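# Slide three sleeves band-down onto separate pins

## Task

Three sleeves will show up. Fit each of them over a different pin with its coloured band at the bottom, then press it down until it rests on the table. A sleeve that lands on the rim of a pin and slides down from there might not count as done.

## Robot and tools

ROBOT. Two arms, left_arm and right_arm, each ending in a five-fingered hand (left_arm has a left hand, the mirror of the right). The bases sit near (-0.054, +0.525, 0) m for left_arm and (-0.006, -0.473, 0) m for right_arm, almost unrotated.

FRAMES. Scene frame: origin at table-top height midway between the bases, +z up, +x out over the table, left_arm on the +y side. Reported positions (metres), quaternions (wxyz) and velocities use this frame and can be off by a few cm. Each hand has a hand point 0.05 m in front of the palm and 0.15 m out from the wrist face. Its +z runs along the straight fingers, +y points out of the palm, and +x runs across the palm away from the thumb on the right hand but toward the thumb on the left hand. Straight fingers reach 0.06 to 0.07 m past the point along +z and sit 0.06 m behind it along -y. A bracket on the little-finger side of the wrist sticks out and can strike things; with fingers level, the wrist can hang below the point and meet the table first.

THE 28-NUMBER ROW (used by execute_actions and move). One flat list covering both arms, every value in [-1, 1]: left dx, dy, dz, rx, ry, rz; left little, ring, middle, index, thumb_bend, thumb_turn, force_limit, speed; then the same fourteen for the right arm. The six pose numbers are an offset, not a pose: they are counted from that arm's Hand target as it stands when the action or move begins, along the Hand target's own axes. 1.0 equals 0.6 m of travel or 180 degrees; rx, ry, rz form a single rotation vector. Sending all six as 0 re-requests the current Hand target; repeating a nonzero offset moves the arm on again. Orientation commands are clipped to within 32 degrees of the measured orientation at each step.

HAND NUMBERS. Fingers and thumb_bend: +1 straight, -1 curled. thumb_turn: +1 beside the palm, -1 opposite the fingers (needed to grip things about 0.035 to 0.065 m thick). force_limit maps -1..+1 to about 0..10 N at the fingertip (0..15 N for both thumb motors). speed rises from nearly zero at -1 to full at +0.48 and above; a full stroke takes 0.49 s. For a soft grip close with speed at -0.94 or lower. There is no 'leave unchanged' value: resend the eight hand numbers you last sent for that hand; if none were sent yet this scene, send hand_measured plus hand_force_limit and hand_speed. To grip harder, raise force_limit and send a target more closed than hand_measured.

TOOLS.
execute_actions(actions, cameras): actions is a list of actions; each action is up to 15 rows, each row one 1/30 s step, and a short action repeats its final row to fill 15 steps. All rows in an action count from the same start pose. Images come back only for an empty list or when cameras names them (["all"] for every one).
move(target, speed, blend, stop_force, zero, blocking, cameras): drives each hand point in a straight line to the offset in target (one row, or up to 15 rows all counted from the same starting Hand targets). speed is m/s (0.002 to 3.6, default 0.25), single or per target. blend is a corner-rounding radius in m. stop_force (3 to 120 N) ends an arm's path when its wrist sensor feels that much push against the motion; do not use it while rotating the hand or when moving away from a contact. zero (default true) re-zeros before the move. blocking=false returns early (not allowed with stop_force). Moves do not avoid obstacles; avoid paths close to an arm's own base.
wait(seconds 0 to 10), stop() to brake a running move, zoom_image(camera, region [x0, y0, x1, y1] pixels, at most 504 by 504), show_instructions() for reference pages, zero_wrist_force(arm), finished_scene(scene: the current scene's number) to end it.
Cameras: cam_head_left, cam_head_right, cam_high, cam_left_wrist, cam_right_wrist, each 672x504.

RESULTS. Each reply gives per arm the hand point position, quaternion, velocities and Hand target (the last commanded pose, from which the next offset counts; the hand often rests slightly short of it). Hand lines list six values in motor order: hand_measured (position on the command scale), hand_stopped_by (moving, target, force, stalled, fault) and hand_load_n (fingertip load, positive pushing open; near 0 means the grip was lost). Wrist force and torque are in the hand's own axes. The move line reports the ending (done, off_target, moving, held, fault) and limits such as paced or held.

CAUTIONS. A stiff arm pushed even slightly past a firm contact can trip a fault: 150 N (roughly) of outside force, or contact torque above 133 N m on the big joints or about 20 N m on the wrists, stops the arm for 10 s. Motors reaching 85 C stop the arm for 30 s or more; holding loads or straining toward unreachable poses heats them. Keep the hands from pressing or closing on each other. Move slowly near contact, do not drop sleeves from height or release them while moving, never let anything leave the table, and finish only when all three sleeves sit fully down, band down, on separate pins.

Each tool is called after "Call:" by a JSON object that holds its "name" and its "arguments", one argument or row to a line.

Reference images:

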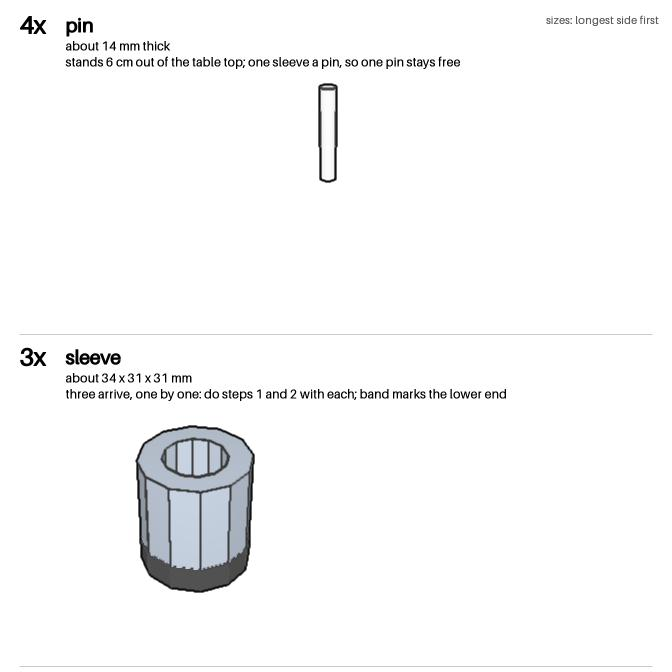

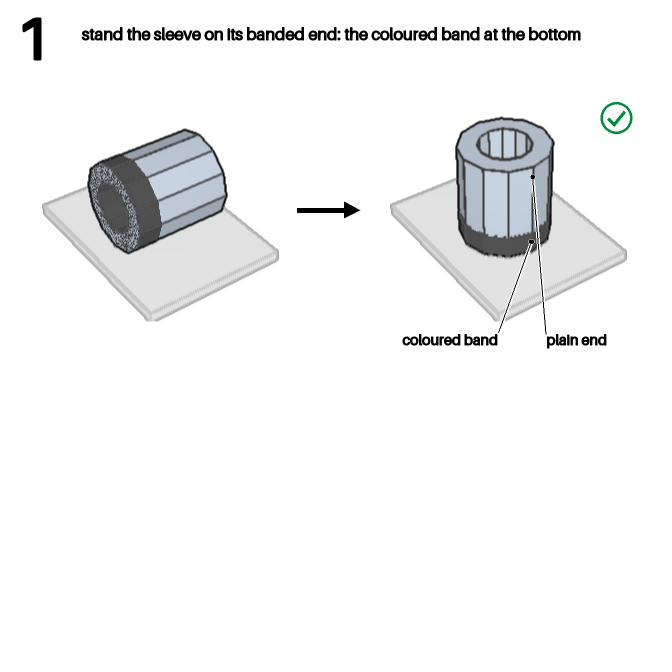

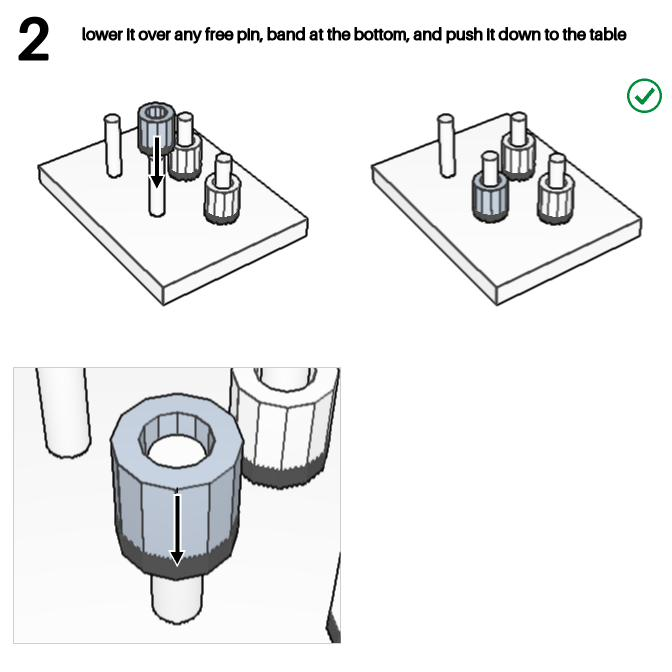

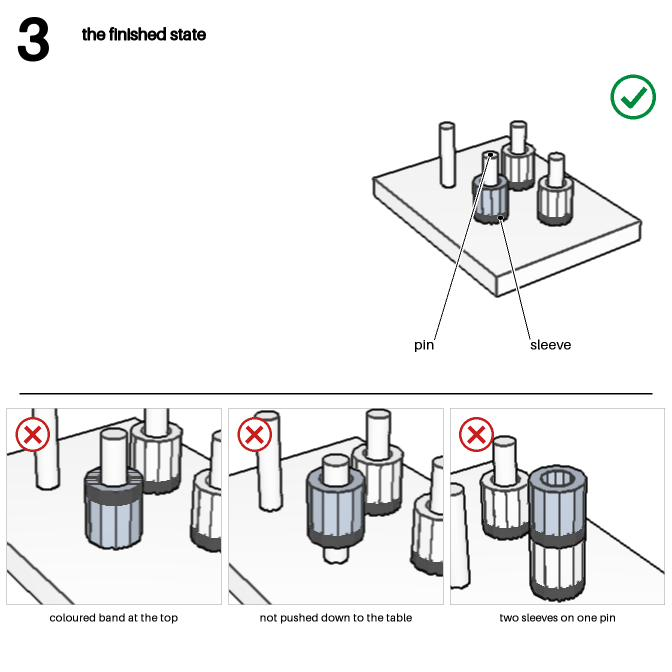

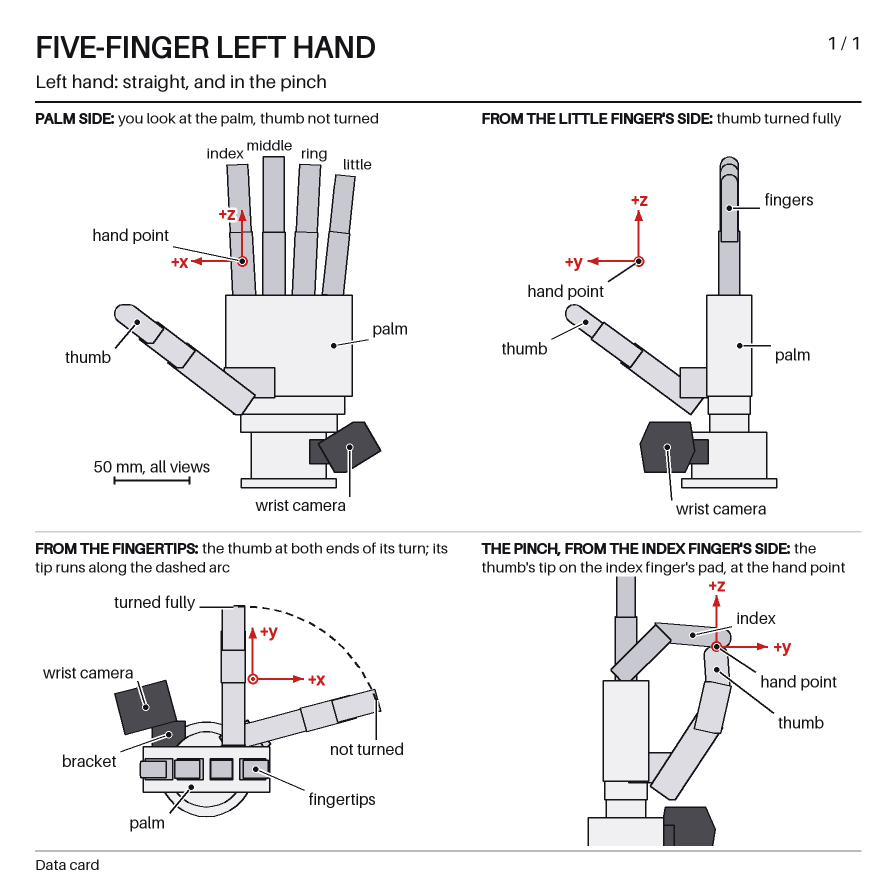

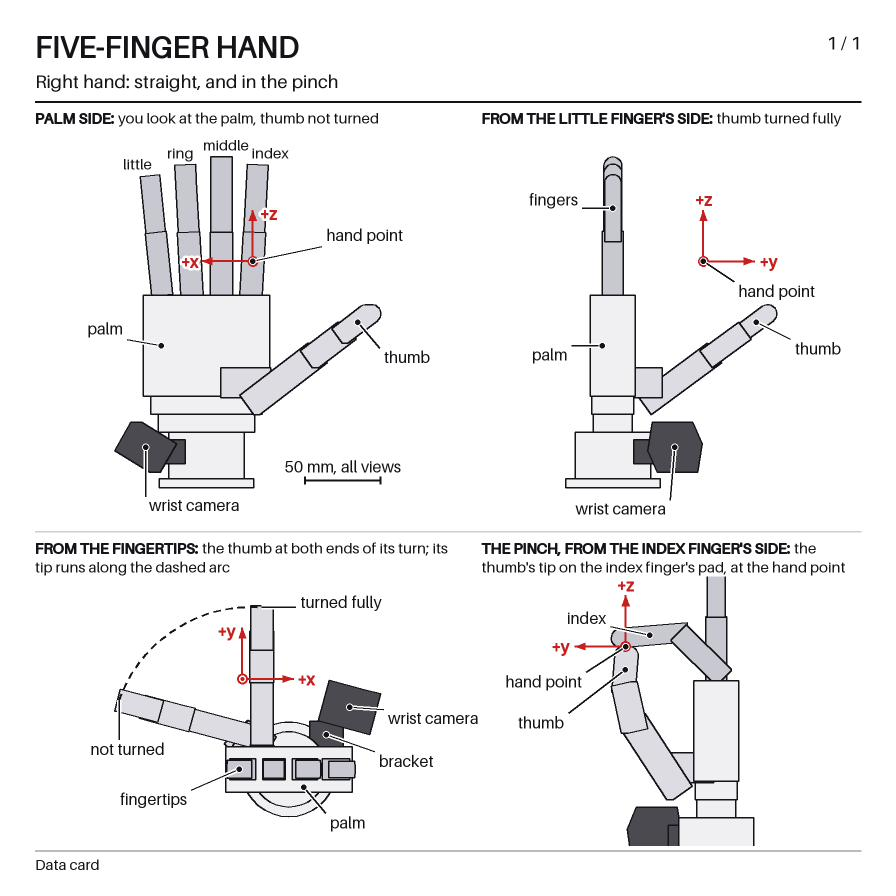

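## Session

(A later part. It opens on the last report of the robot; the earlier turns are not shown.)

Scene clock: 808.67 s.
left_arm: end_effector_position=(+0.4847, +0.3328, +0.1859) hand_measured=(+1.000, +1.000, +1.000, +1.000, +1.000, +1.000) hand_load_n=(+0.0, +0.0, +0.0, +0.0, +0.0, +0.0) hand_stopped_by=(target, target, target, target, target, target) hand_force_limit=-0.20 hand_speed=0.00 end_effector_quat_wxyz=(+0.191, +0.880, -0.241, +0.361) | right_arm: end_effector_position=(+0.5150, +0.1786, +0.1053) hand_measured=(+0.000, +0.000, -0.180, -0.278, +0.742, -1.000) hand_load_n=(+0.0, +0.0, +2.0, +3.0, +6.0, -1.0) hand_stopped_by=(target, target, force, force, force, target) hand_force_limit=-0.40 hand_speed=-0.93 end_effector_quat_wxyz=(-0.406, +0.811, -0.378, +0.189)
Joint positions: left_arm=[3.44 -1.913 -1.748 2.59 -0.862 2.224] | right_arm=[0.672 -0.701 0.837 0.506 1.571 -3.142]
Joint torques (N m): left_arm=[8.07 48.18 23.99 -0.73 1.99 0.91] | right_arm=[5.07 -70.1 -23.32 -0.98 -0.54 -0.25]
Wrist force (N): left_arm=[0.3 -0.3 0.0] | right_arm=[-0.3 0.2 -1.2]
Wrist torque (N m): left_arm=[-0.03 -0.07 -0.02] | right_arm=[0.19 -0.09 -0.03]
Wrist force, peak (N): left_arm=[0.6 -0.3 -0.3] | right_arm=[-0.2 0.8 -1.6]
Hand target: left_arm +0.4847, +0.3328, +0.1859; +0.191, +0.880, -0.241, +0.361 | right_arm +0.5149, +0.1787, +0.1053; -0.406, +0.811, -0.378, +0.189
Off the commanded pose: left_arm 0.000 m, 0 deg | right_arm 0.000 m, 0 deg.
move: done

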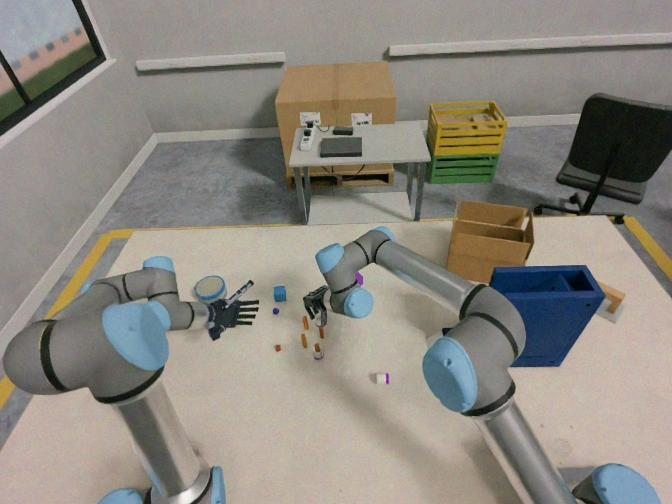

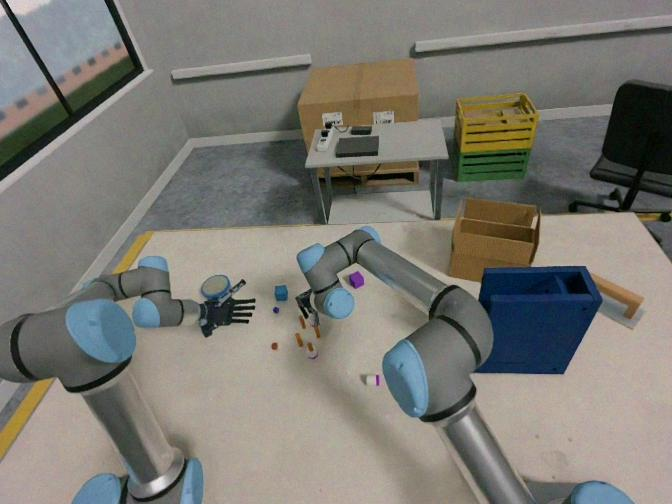

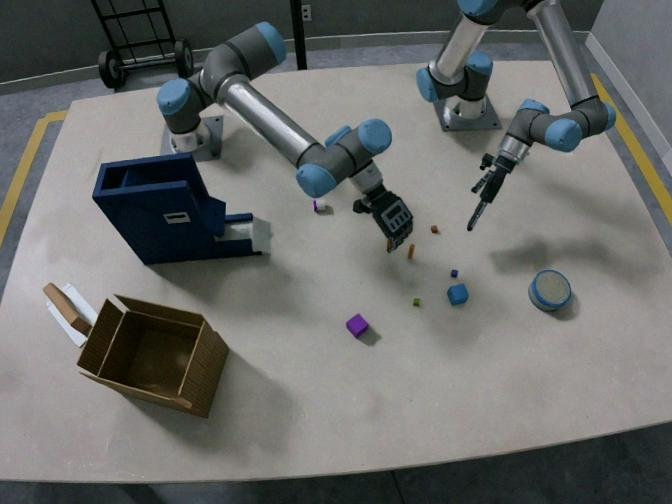

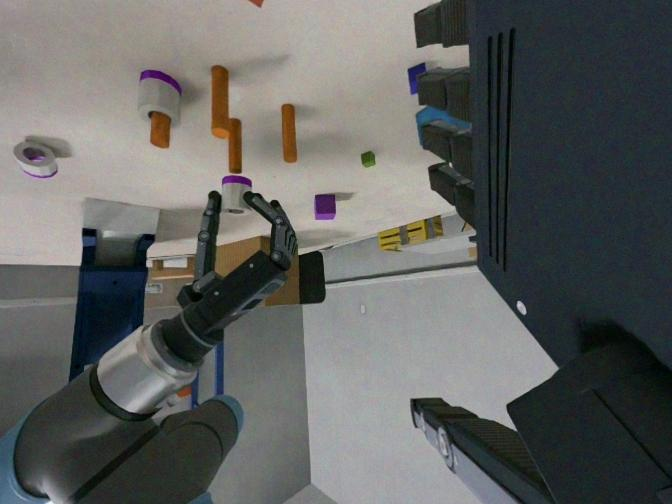

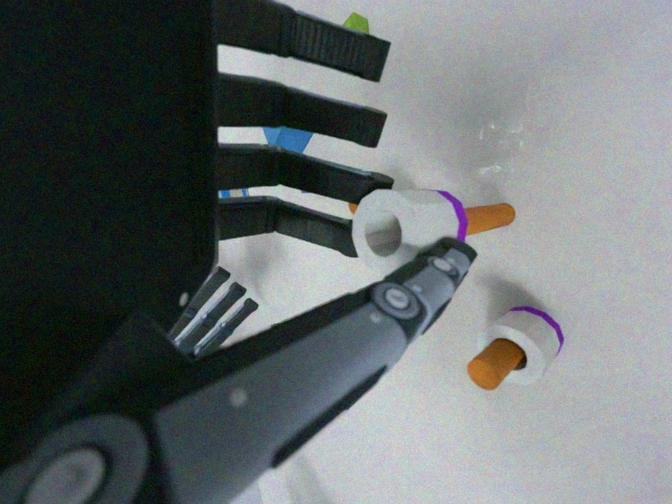

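Call:
{"name": "move", "arguments": {
  "target": [
    [0,0,0,0,0,0,1,1,1,1,1,1,-0.2,0.0,-0.0042,0.0118,0.0065,0,0,0,0.0,0.0,-0.35,-0.35,0.4,-1,-0.4,-0.93]
  ],
  "speed": 0.03,
  "cameras": ["all"]
}}

Call:
{"name": "zoom_image", "arguments": {
  "camera": "cam_right_wrist",
  "region": [330, 160, 540, 290]
}}

Call:
{"name": "zoom_image", "arguments": {
  "camera": "cam_left_wrist",
  "region": [200, 90, 270, 230]
}}

Call:
{"name": "zoom_image", "arguments": {
  "camera": "cam_head_left",
  "region": [290, 300, 350, 370]
}}

Call:
{"name": "zoom_image", "arguments": {
  "camera": "cam_head_right",
  "region": [280, 300, 340, 370]
}}

Call:
{"name": "zoom_image", "arguments": {
  "camera": "cam_high",
  "region": [370, 210, 430, 270]
}}

Scene clock: 828.23 s.
left_arm: end_effector_position=(+0.4847, +0.3328, +0.1859) hand_measured=(+1.000, +1.000, +1.000, +1.000, +1.000, +1.000) hand_load_n=(+0.0, +0.0, +0.0, +0.0, +0.0, +0.0) hand_stopped_by=(target, target, target, target, target, target) hand_force_limit=-0.20 hand_speed=0.00 end_effector_quat_wxyz=(+0.191, +0.880, -0.241, +0.361) | right_arm: end_effector_position=(+0.5124, +0.1799, +0.0972) hand_measured=(+0.000, +0.000, -0.180, -0.278, +0.742, -1.000) hand_load_n=(+0.0, +0.0, +2.0, +3.0, +6.5, -0.5) hand_stopped_by=(target, target, force, force, force, target) hand_force_limit=-0.40 hand_speed=-0.93 end_effector_quat_wxyz=(-0.406, +0.811, -0.378, +0.189)
Joint positions: left_arm=[3.44 -1.913 -1.748 2.59 -0.862 2.224] | right_arm=[0.677 -0.699 0.855 0.487 1.574 -3.14]
Joint torques (N m): left_arm=[8.39 47.78 25.25 -0.77 1.79 0.85] | right_arm=[-0.35 -60.32 -31.99 2.25 1.03 0.68]
Wrist force (N): left_arm=[0.2 -0.1 -0.3] | right_arm=[-0.2 0.4 -1.1]
Wrist torque (N m): left_arm=[0.02 -0.07 -0.02] | right_arm=[0.21 -0.11 -0.03]
Wrist force, peak (N): left_arm=[0.7 -0.4 -0.2] | right_arm=[-0.5 0.3 -1.7]
Hand target: left_arm +0.4847, +0.3328, +0.1859; +0.191, +0.880, -0.241, +0.361 | right_arm +0.5125, +0.1799, +0.0973; -0.406, +0.811, -0.378, +0.189
Off the commanded pose: left_arm 0.000 m, 0 deg | right_arm 0.000 m, 0 deg.
move: done

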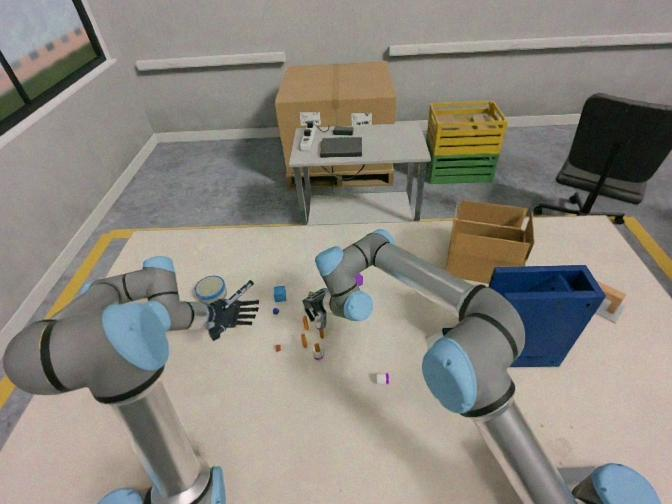

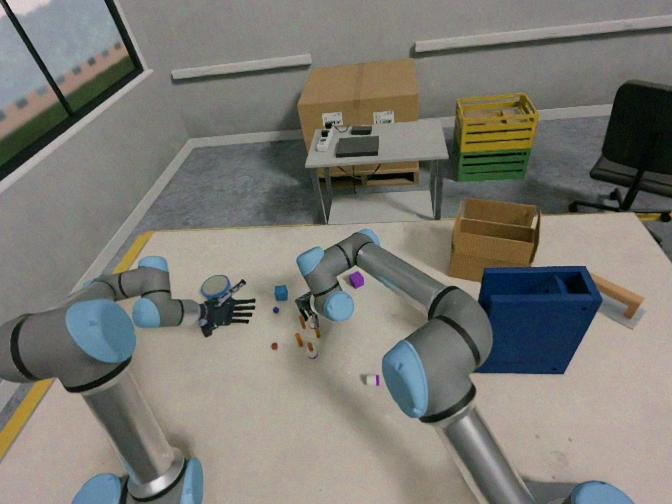

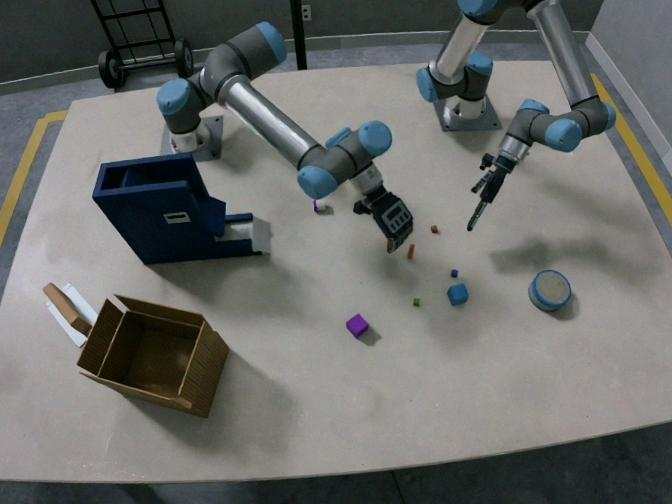

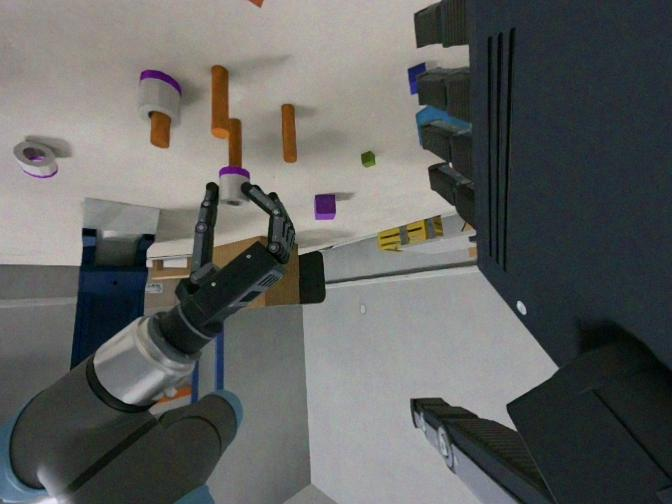

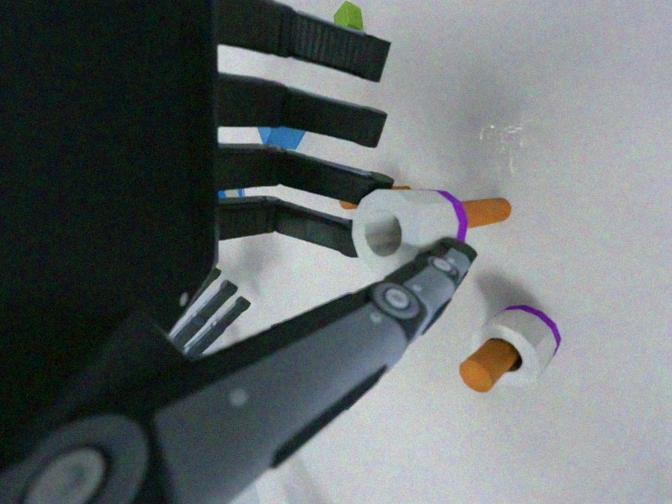

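Scaled by 2.400 from the camera's 672x504 image, which has a finer 960x720 frame.

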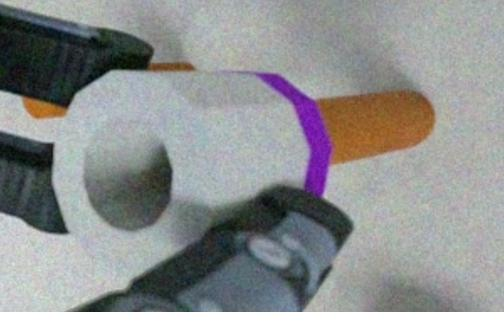

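Scaled by 3.600 from the camera's 672x504 image, which has a finer 960x720 frame.

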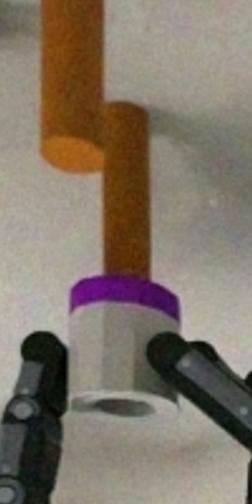

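Scaled by 7.200 from the camera's 672x504 image, which has a finer 960x720 frame.

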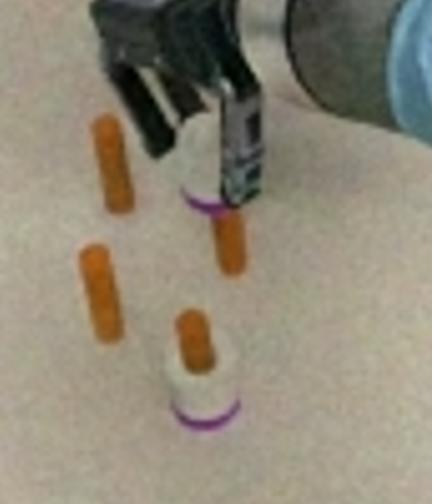

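Scaled by 7.200 from the camera's 672x504 image, which has a finer 960x720 frame.

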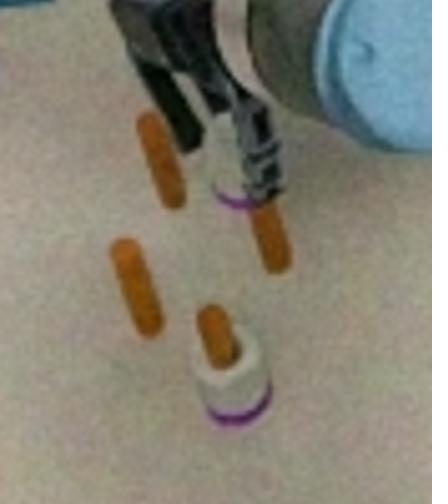

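Scaled by 8.400 from the camera's 672x504 image, which has a finer 960x720 frame.

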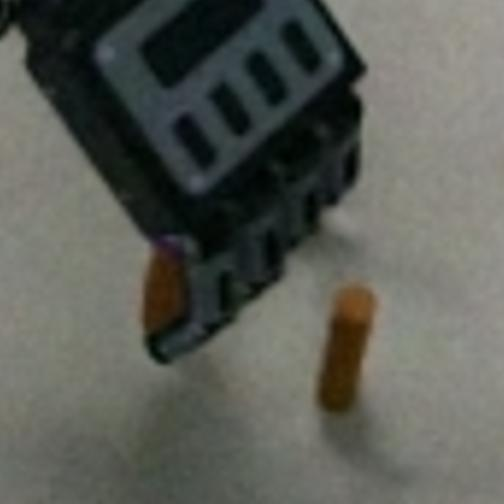

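Call:
{"name": "move", "arguments": {
  "target": [
    [0,0,0,0,0,0,1,1,1,1,1,1,-0.2,0.0,0.0008,0.0181,0.0147,0,0,0,0.0,0.0,-0.35,-0.35,0.4,-1,-0.4,-0.93]
  ],
  "speed": 0.015,
  "stop_force": 3,
  "cameras": ["all"]
}}

Call:
{"name": "zoom_image", "arguments": {
  "camera": "cam_right_wrist",
  "region": [330, 160, 540, 290]
}}

Call:
{"name": "zoom_image", "arguments": {
  "camera": "cam_left_wrist",
  "region": [200, 90, 270, 230]
}}

Call:
{"name": "zoom_image", "arguments": {
  "camera": "cam_head_left",
  "region": [290, 300, 350, 370]
}}

Call:
{"name": "zoom_image", "arguments": {
  "camera": "cam_head_right",
  "region": [280, 300, 340, 370]
}}

Scene clock: 837.80 s.
left_arm: end_effector_position=(+0.4847, +0.3328, +0.1859) hand_measured=(+1.000, +1.000, +1.000, +1.000, +1.000, +1.000) hand_load_n=(+0.0, +0.0, +0.0, +0.0, +0.0, +0.0) hand_stopped_by=(target, target, target, target, target, target) hand_force_limit=-0.20 hand_speed=0.00 end_effector_quat_wxyz=(+0.191, +0.880, -0.241, +0.361) | right_arm: end_effector_position=(+0.5127, +0.1799, +0.0937) hand_measured=(+0.000, +0.000, -0.180, -0.278, +0.742, -1.000) hand_load_n=(+0.0, +0.0, +2.0, +2.5, +6.0, -0.5) hand_stopped_by=(target, target, force, force, force, target) hand_force_limit=-0.40 hand_speed=-0.93 end_effector_quat_wxyz=(-0.406, +0.811, -0.378, +0.189)
Joint positions: left_arm=[3.44 -1.913 -1.748 2.59 -0.862 2.224] | right_arm=[0.676 -0.697 0.86 0.479 1.574 -3.14]
Joint torques (N m): left_arm=[8.14 48.95 24.54 -0.84 1.54 1.03] | right_arm=[1.16 -76.44 -34.42 2.01 0.33 0.3]
Wrist force (N): left_arm=[0.2 0.0 0.0] | right_arm=[-0.2 0.8 -1.2]
Wrist torque (N m): left_arm=[0.01 -0.05 -0.03] | right_arm=[0.28 -0.10 -0.01]
Wrist force, peak (N): left_arm=[0.6 -0.4 -0.3] | right_arm=[-1.3 -2.4 -4.0]
Hand target: left_arm +0.4847, +0.3328, +0.1859; +0.191, +0.880, -0.241, +0.361 | right_arm +0.5127, +0.1799, +0.0937; -0.406, +0.811, -0.378, +0.189 (not the last commanded pose)
Off the commanded pose: left_arm 0.000 m, 0 deg | right_arm 0.010 m, 0 deg.
move: contact (right_arm)

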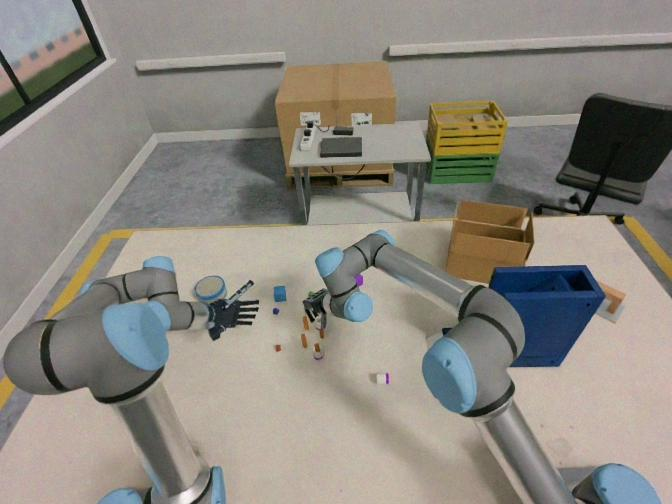

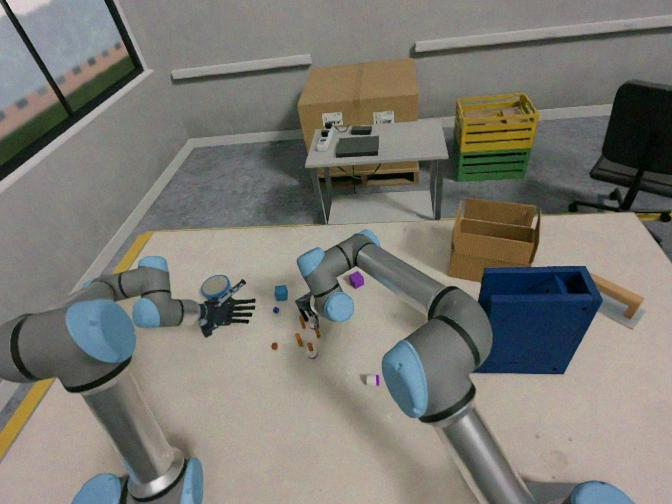

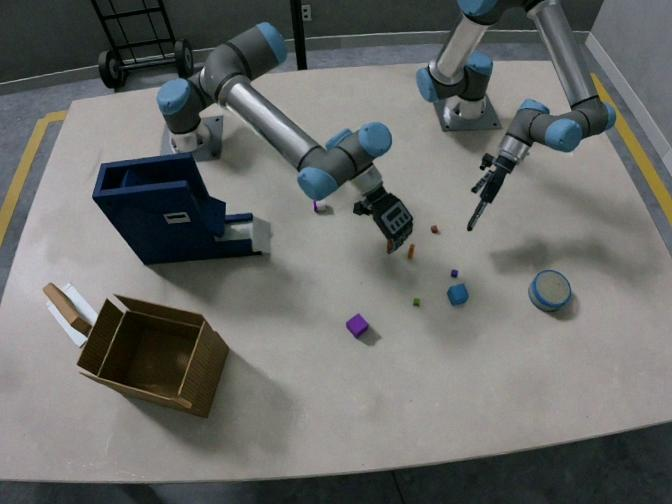

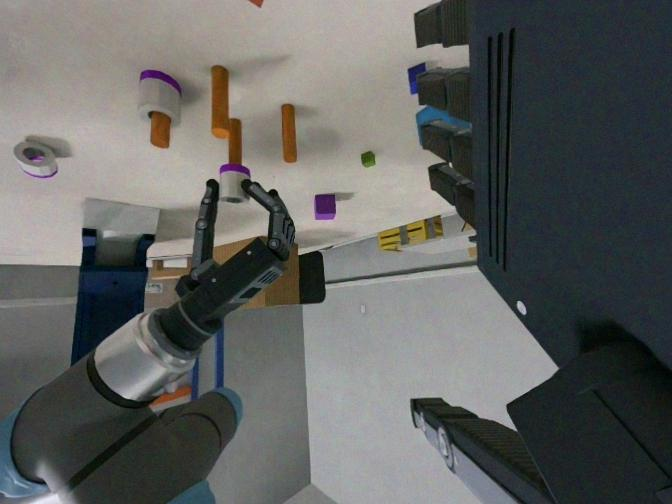

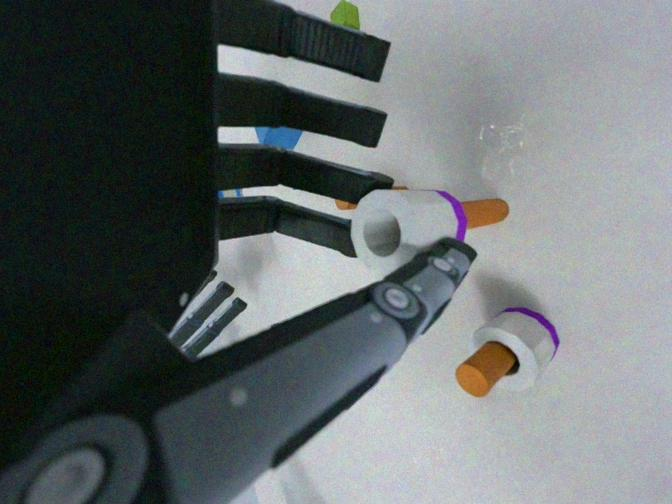

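Scaled by 2.400 from the camera's 672x504 image, which has a finer 960x720 frame.

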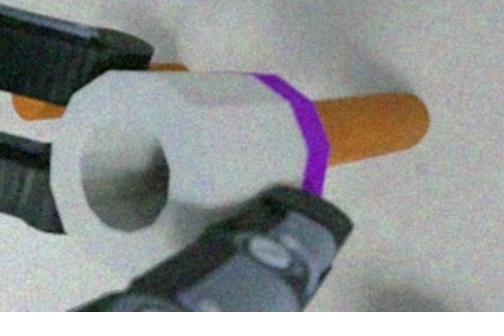

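Scaled by 3.600 from the camera's 672x504 image, which has a finer 960x720 frame.

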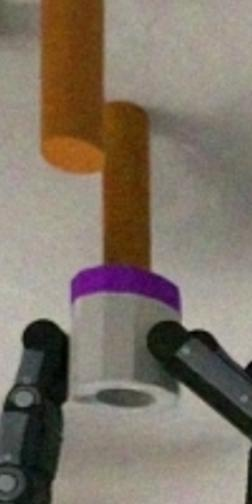

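Scaled by 7.200 from the camera's 672x504 image, which has a finer 960x720 frame.

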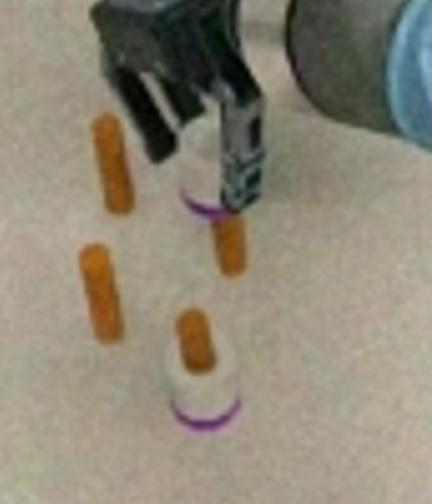

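Scaled by 7.200 from the camera's 672x504 image, which has a finer 960x720 frame.

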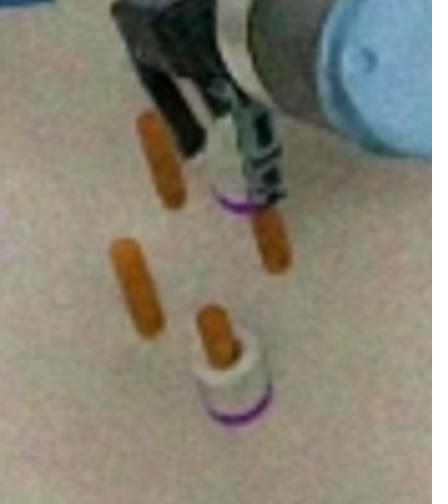

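Call:
{"name": "zoom_image", "arguments": {
  "camera": "cam_right_wrist",
  "region": [430, 180, 590, 400]
}}

Call:
{"name": "zoom_image", "arguments": {
  "camera": "cam_right_wrist",
  "region": [340, 170, 480, 280]
}}

Scaled by 2.291 from the camera's 672x504 image, which has a finer 960x720 frame.

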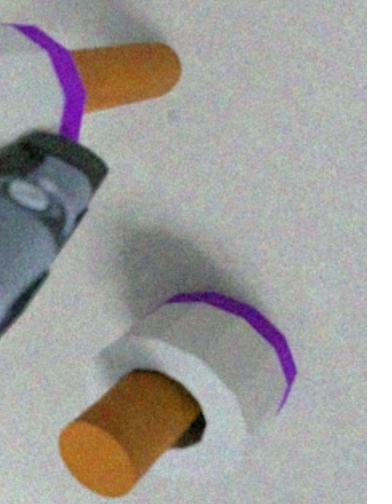

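Scaled by 3.600 from the camera's 672x504 image, which has a finer 960x720 frame.

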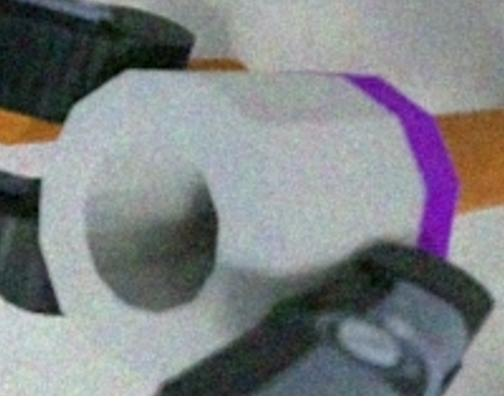

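Call:
{"name": "move", "arguments": {
  "target": [
    [0,0,0,0,0,0,1,1,1,1,1,1,-0.2,0.0,0.0029,-0.003,-0.0029,0,0,0,0.0,0.0,-0.35,-0.35,0.4,-1,-0.4,-0.93]
  ],
  "speed": 0.03
}}

Call:
{"name": "move", "arguments": {
  "target": [
    [0,0,0,0,0,0,1,1,1,1,1,1,-0.2,0.0,0,0.0187,0.014,0,0,0,0.0,0.0,-0.35,-0.35,0.4,-1,-0.4,-0.93]
  ],
  "speed": 0.015,
  "stop_force": 3,
  "cameras": ["cam_right_wrist","cam_left_wrist"]
}}

Call:
{"name": "zoom_image", "arguments": {
  "camera": "cam_right_wrist",
  "region": [330, 160, 540, 290]
}}

Call:
{"name": "zoom_image", "arguments": {
  "camera": "cam_left_wrist",
  "region": [200, 90, 270, 230]
}}

Scene clock: 862.00 s.
left_arm: end_effector_position=(+0.4847, +0.3328, +0.1859) hand_measured=(+1.000, +1.000, +1.000, +1.000, +1.000, +1.000) hand_load_n=(+0.0, +0.0, +0.0, +0.0, +0.0, -0.5) hand_stopped_by=(target, target, target, target, target, target) hand_force_limit=-0.20 hand_speed=0.00 end_effector_quat_wxyz=(+0.191, +0.880, -0.241, +0.361) | right_arm: end_effector_position=(+0.5136, +0.1783, +0.0962) hand_measured=(+0.000, +0.000, -0.180, -0.278, +0.742, -1.000) hand_load_n=(+0.0, +0.0, +2.5, +3.0, +6.0, -1.0) hand_stopped_by=(target, target, force, force, force, target) hand_force_limit=-0.40 hand_speed=-0.93 end_effector_quat_wxyz=(-0.406, +0.811, -0.378, +0.189)
Joint positions: left_arm=[3.44 -1.913 -1.748 2.59 -0.862 2.224] | right_arm=[0.674 -0.7 0.86 0.483 1.572 -3.142]
Joint torques (N m): left_arm=[8.95 47.53 26.03 -0.99 1.4 1.09] | right_arm=[-2.79 -70.59 -34.2 1.91 -1.14 -0.72]
Wrist force (N): left_arm=[0.5 0.0 -0.1] | right_arm=[-0.1 0.6 -1.1]
Wrist torque (N m): left_arm=[0.01 -0.09 -0.01] | right_arm=[0.24 -0.11 -0.01]
Wrist force, peak (N): left_arm=[0.7 -0.2 -0.3] | right_arm=[-0.5 0.7 -1.5]
Hand target: left_arm +0.4847, +0.3328, +0.1859; +0.191, +0.880, -0.241, +0.361 | right_arm +0.5136, +0.1784, +0.0961; -0.406, +0.811, -0.378, +0.189
Off the commanded pose: left_arm 0.000 m, 0 deg | right_arm 0.000 m, 0 deg.
move: done

Scene clock: 864.33 s.
left_arm: end_effector_position=(+0.4847, +0.3328, +0.1859) hand_measured=(+1.000, +1.000, +1.000, +1.000, +1.000, +1.000) hand_load_n=(+0.0, +0.0, +0.0, +0.0, +0.0, +0.0) hand_stopped_by=(target, target, target, target, target, target) hand_force_limit=-0.20 hand_speed=0.00 end_effector_quat_wxyz=(+0.191, +0.880, -0.241, +0.361) | right_arm: end_effector_position=(+0.5136, +0.1784, +0.0821) hand_measured=(+0.000, +0.000, -0.180, -0.278, +0.742, -1.000) hand_load_n=(-0.5, +0.0, +2.0, +2.5, +6.5, -0.5) hand_stopped_by=(target, target, force, force, force, target) hand_force_limit=-0.40 hand_speed=-0.93 end_effector_quat_wxyz=(-0.406, +0.811, -0.378, +0.189)
Joint positions: left_arm=[3.44 -1.913 -1.748 2.59 -0.862 2.224] | right_arm=[0.674 -0.693 0.882 0.453 1.572 -3.142]
Joint torques (N m): left_arm=[9.03 48.09 25.92 -0.94 1.46 0.82] | right_arm=[5.18 -77.13 -35.03 2.75 1.96 1.23]
Wrist force (N): left_arm=[0.3 -0.2 -0.1] | right_arm=[-0.2 0.8 -1.2]
Wrist torque (N m): left_arm=[-0.02 -0.07 -0.02] | right_arm=[0.26 -0.09 -0.02]
Wrist force, peak (N): left_arm=[0.3 -0.5 -0.1] | right_arm=[-0.1 0.5 -1.5]
Hand target: left_arm +0.4847, +0.3328, +0.1859; +0.191, +0.880, -0.241, +0.361 | right_arm +0.5136, +0.1784, +0.0821; -0.406, +0.811, -0.378, +0.189
Off the commanded pose: left_arm 0.000 m, 0 deg | right_arm 0.000 m, 0 deg.
move: done
Images, in order (width x height): cam_left_wrist 672x504, cam_right_wrist 672x504.

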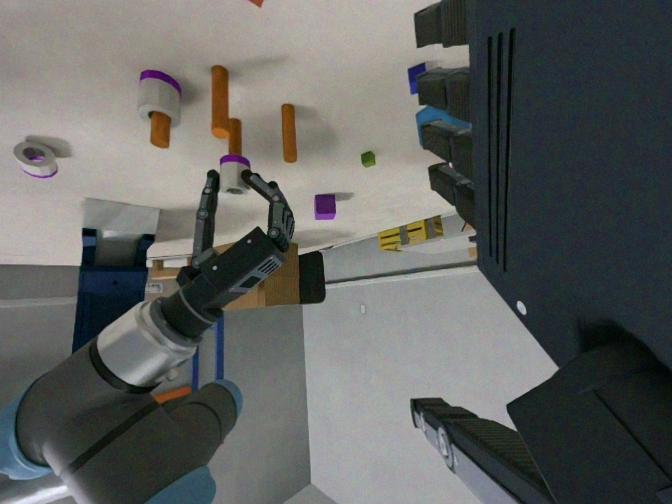

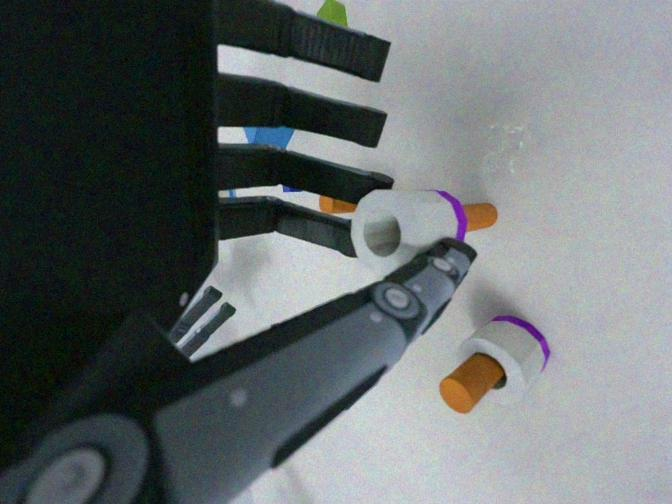

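Scaled by 2.400 from the camera's 672x504 image, which has a finer 960x720 frame.

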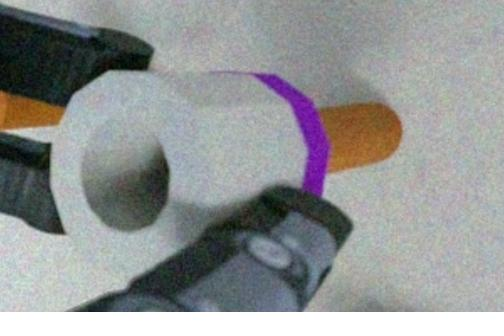

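Scaled by 3.600 from the camera's 672x504 image, which has a finer 960x720 frame.

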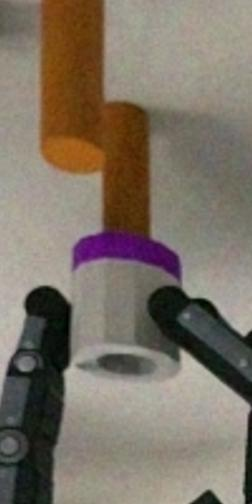

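Call:
{"name": "move", "arguments": {
  "target": [
    [0,0,0,0,0,0,1,1,1,1,1,1,-0.2,0.0,0,0.0493,0.037,0,0,0,0.0,0.0,-0.35,-0.35,0.4,-1,-0.4,-0.93]
  ],
  "speed": 0.03,
  "stop_force": 4,
  "cameras": ["all"]
}}

Call:
{"name": "zoom_image", "arguments": {
  "camera": "cam_head_left",
  "region": [290, 300, 350, 370]
}}

Call:
{"name": "zoom_image", "arguments": {
  "camera": "cam_left_wrist",
  "region": [200, 60, 300, 230]
}}

Scene clock: 869.90 s.
left_arm: end_effector_position=(+0.4847, +0.3328, +0.1859) hand_measured=(+1.000, +1.000, +1.000, +1.000, +1.000, +1.000) hand_load_n=(+0.0, +0.0, +0.0, +0.0, +0.0, -0.5) hand_stopped_by=(target, target, target, target, target, target) hand_force_limit=-0.20 hand_speed=0.00 end_effector_quat_wxyz=(+0.191, +0.880, -0.241, +0.361) | right_arm: end_effector_position=(+0.5136, +0.1784, +0.0451) hand_measured=(+0.000, +0.000, -0.180, -0.278, +0.742, -1.000) hand_load_n=(+0.0, +0.0, +2.0, +2.5, +6.0, -1.0) hand_stopped_by=(target, target, force, force, force, target) hand_force_limit=-0.40 hand_speed=-0.93 end_effector_quat_wxyz=(-0.406, +0.811, -0.378, +0.189)
Joint positions: left_arm=[3.44 -1.913 -1.748 2.59 -0.862 2.224] | right_arm=[0.674 -0.668 0.932 0.378 1.572 -3.142]
Joint torques (N m): left_arm=[8.11 48.04 26.43 -1.03 1.31 1] | right_arm=[-5.66 -76.66 -34.2 2.77 -1.73 -1.09]
Wrist force (N): left_arm=[0.4 -0.1 0.0] | right_arm=[-0.2 0.5 -1.0]
Wrist torque (N m): left_arm=[0.00 -0.08 -0.01] | right_arm=[0.22 -0.09 -0.01]
Wrist force, peak (N): left_arm=[0.6 -0.4 0.0] | right_arm=[-0.3 0.1 -1.7]
Hand target: left_arm +0.4847, +0.3328, +0.1859; +0.191, +0.880, -0.241, +0.361 | right_arm +0.5136, +0.1784, +0.0451; -0.406, +0.811, -0.378, +0.189
Off the commanded pose: left_arm 0.000 m, 0 deg | right_arm 0.000 m, 0 deg.
move: done

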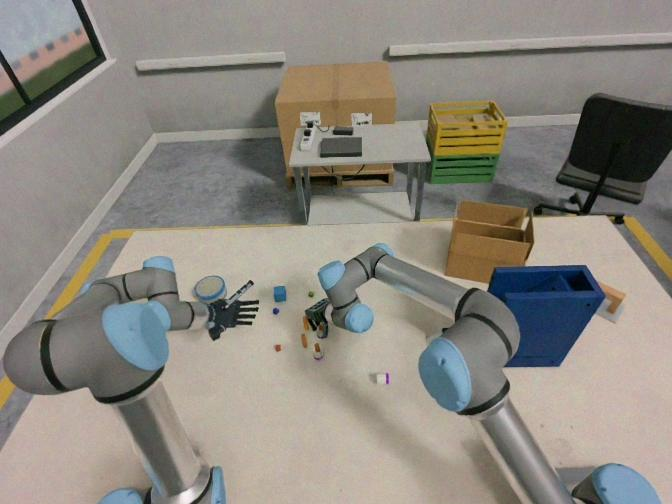

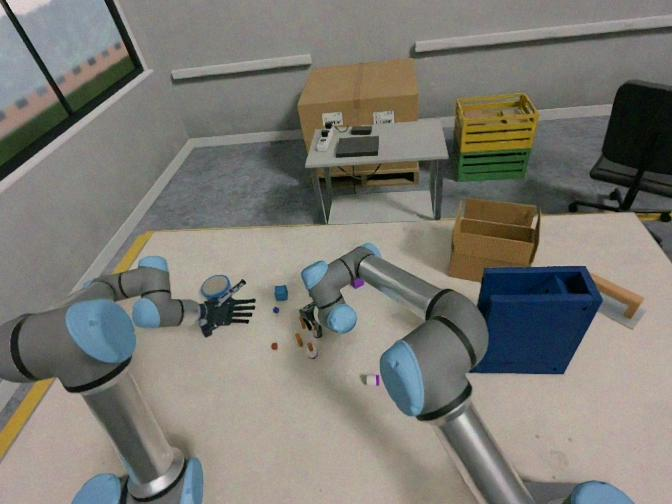

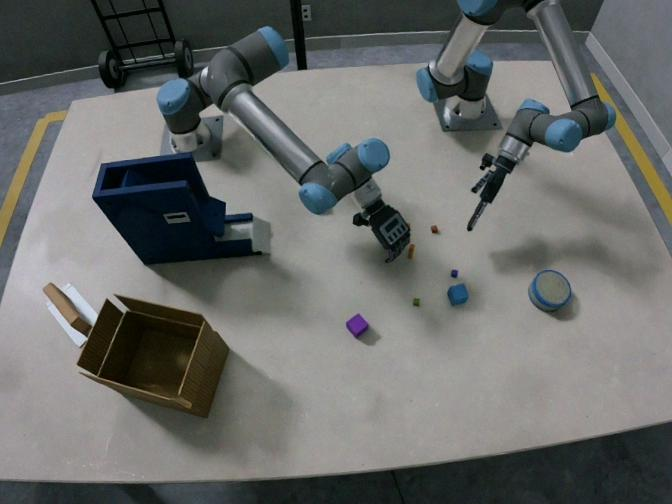

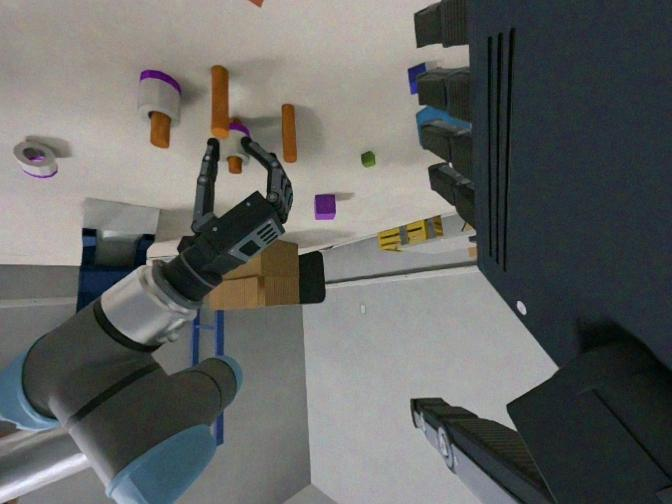

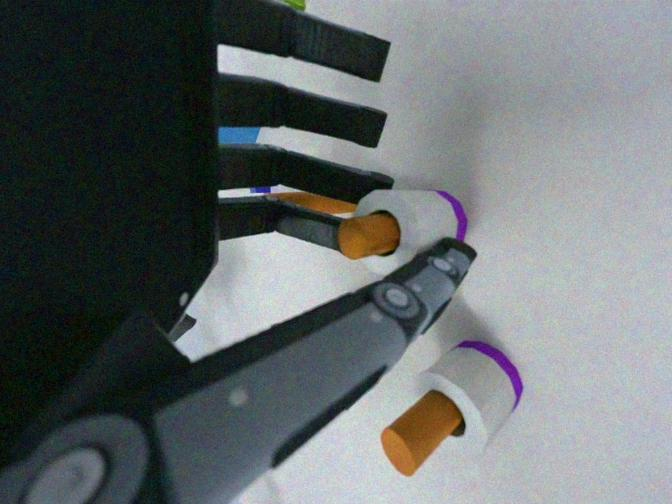

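Scaled by 7.200 from the camera's 672x504 image, which has a finer 960x720 frame.

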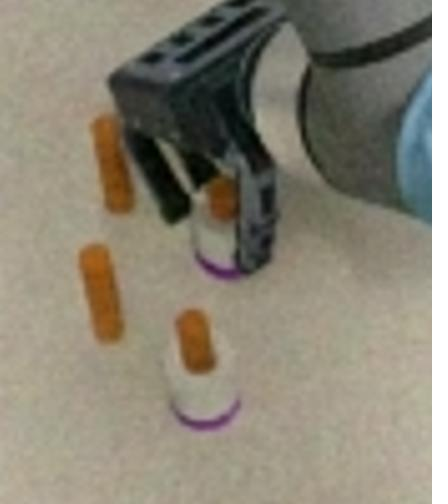

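Scaled by 2.965 from the camera's 672x504 image, which has a finer 960x720 frame.

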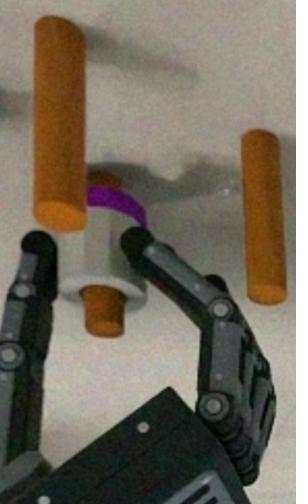

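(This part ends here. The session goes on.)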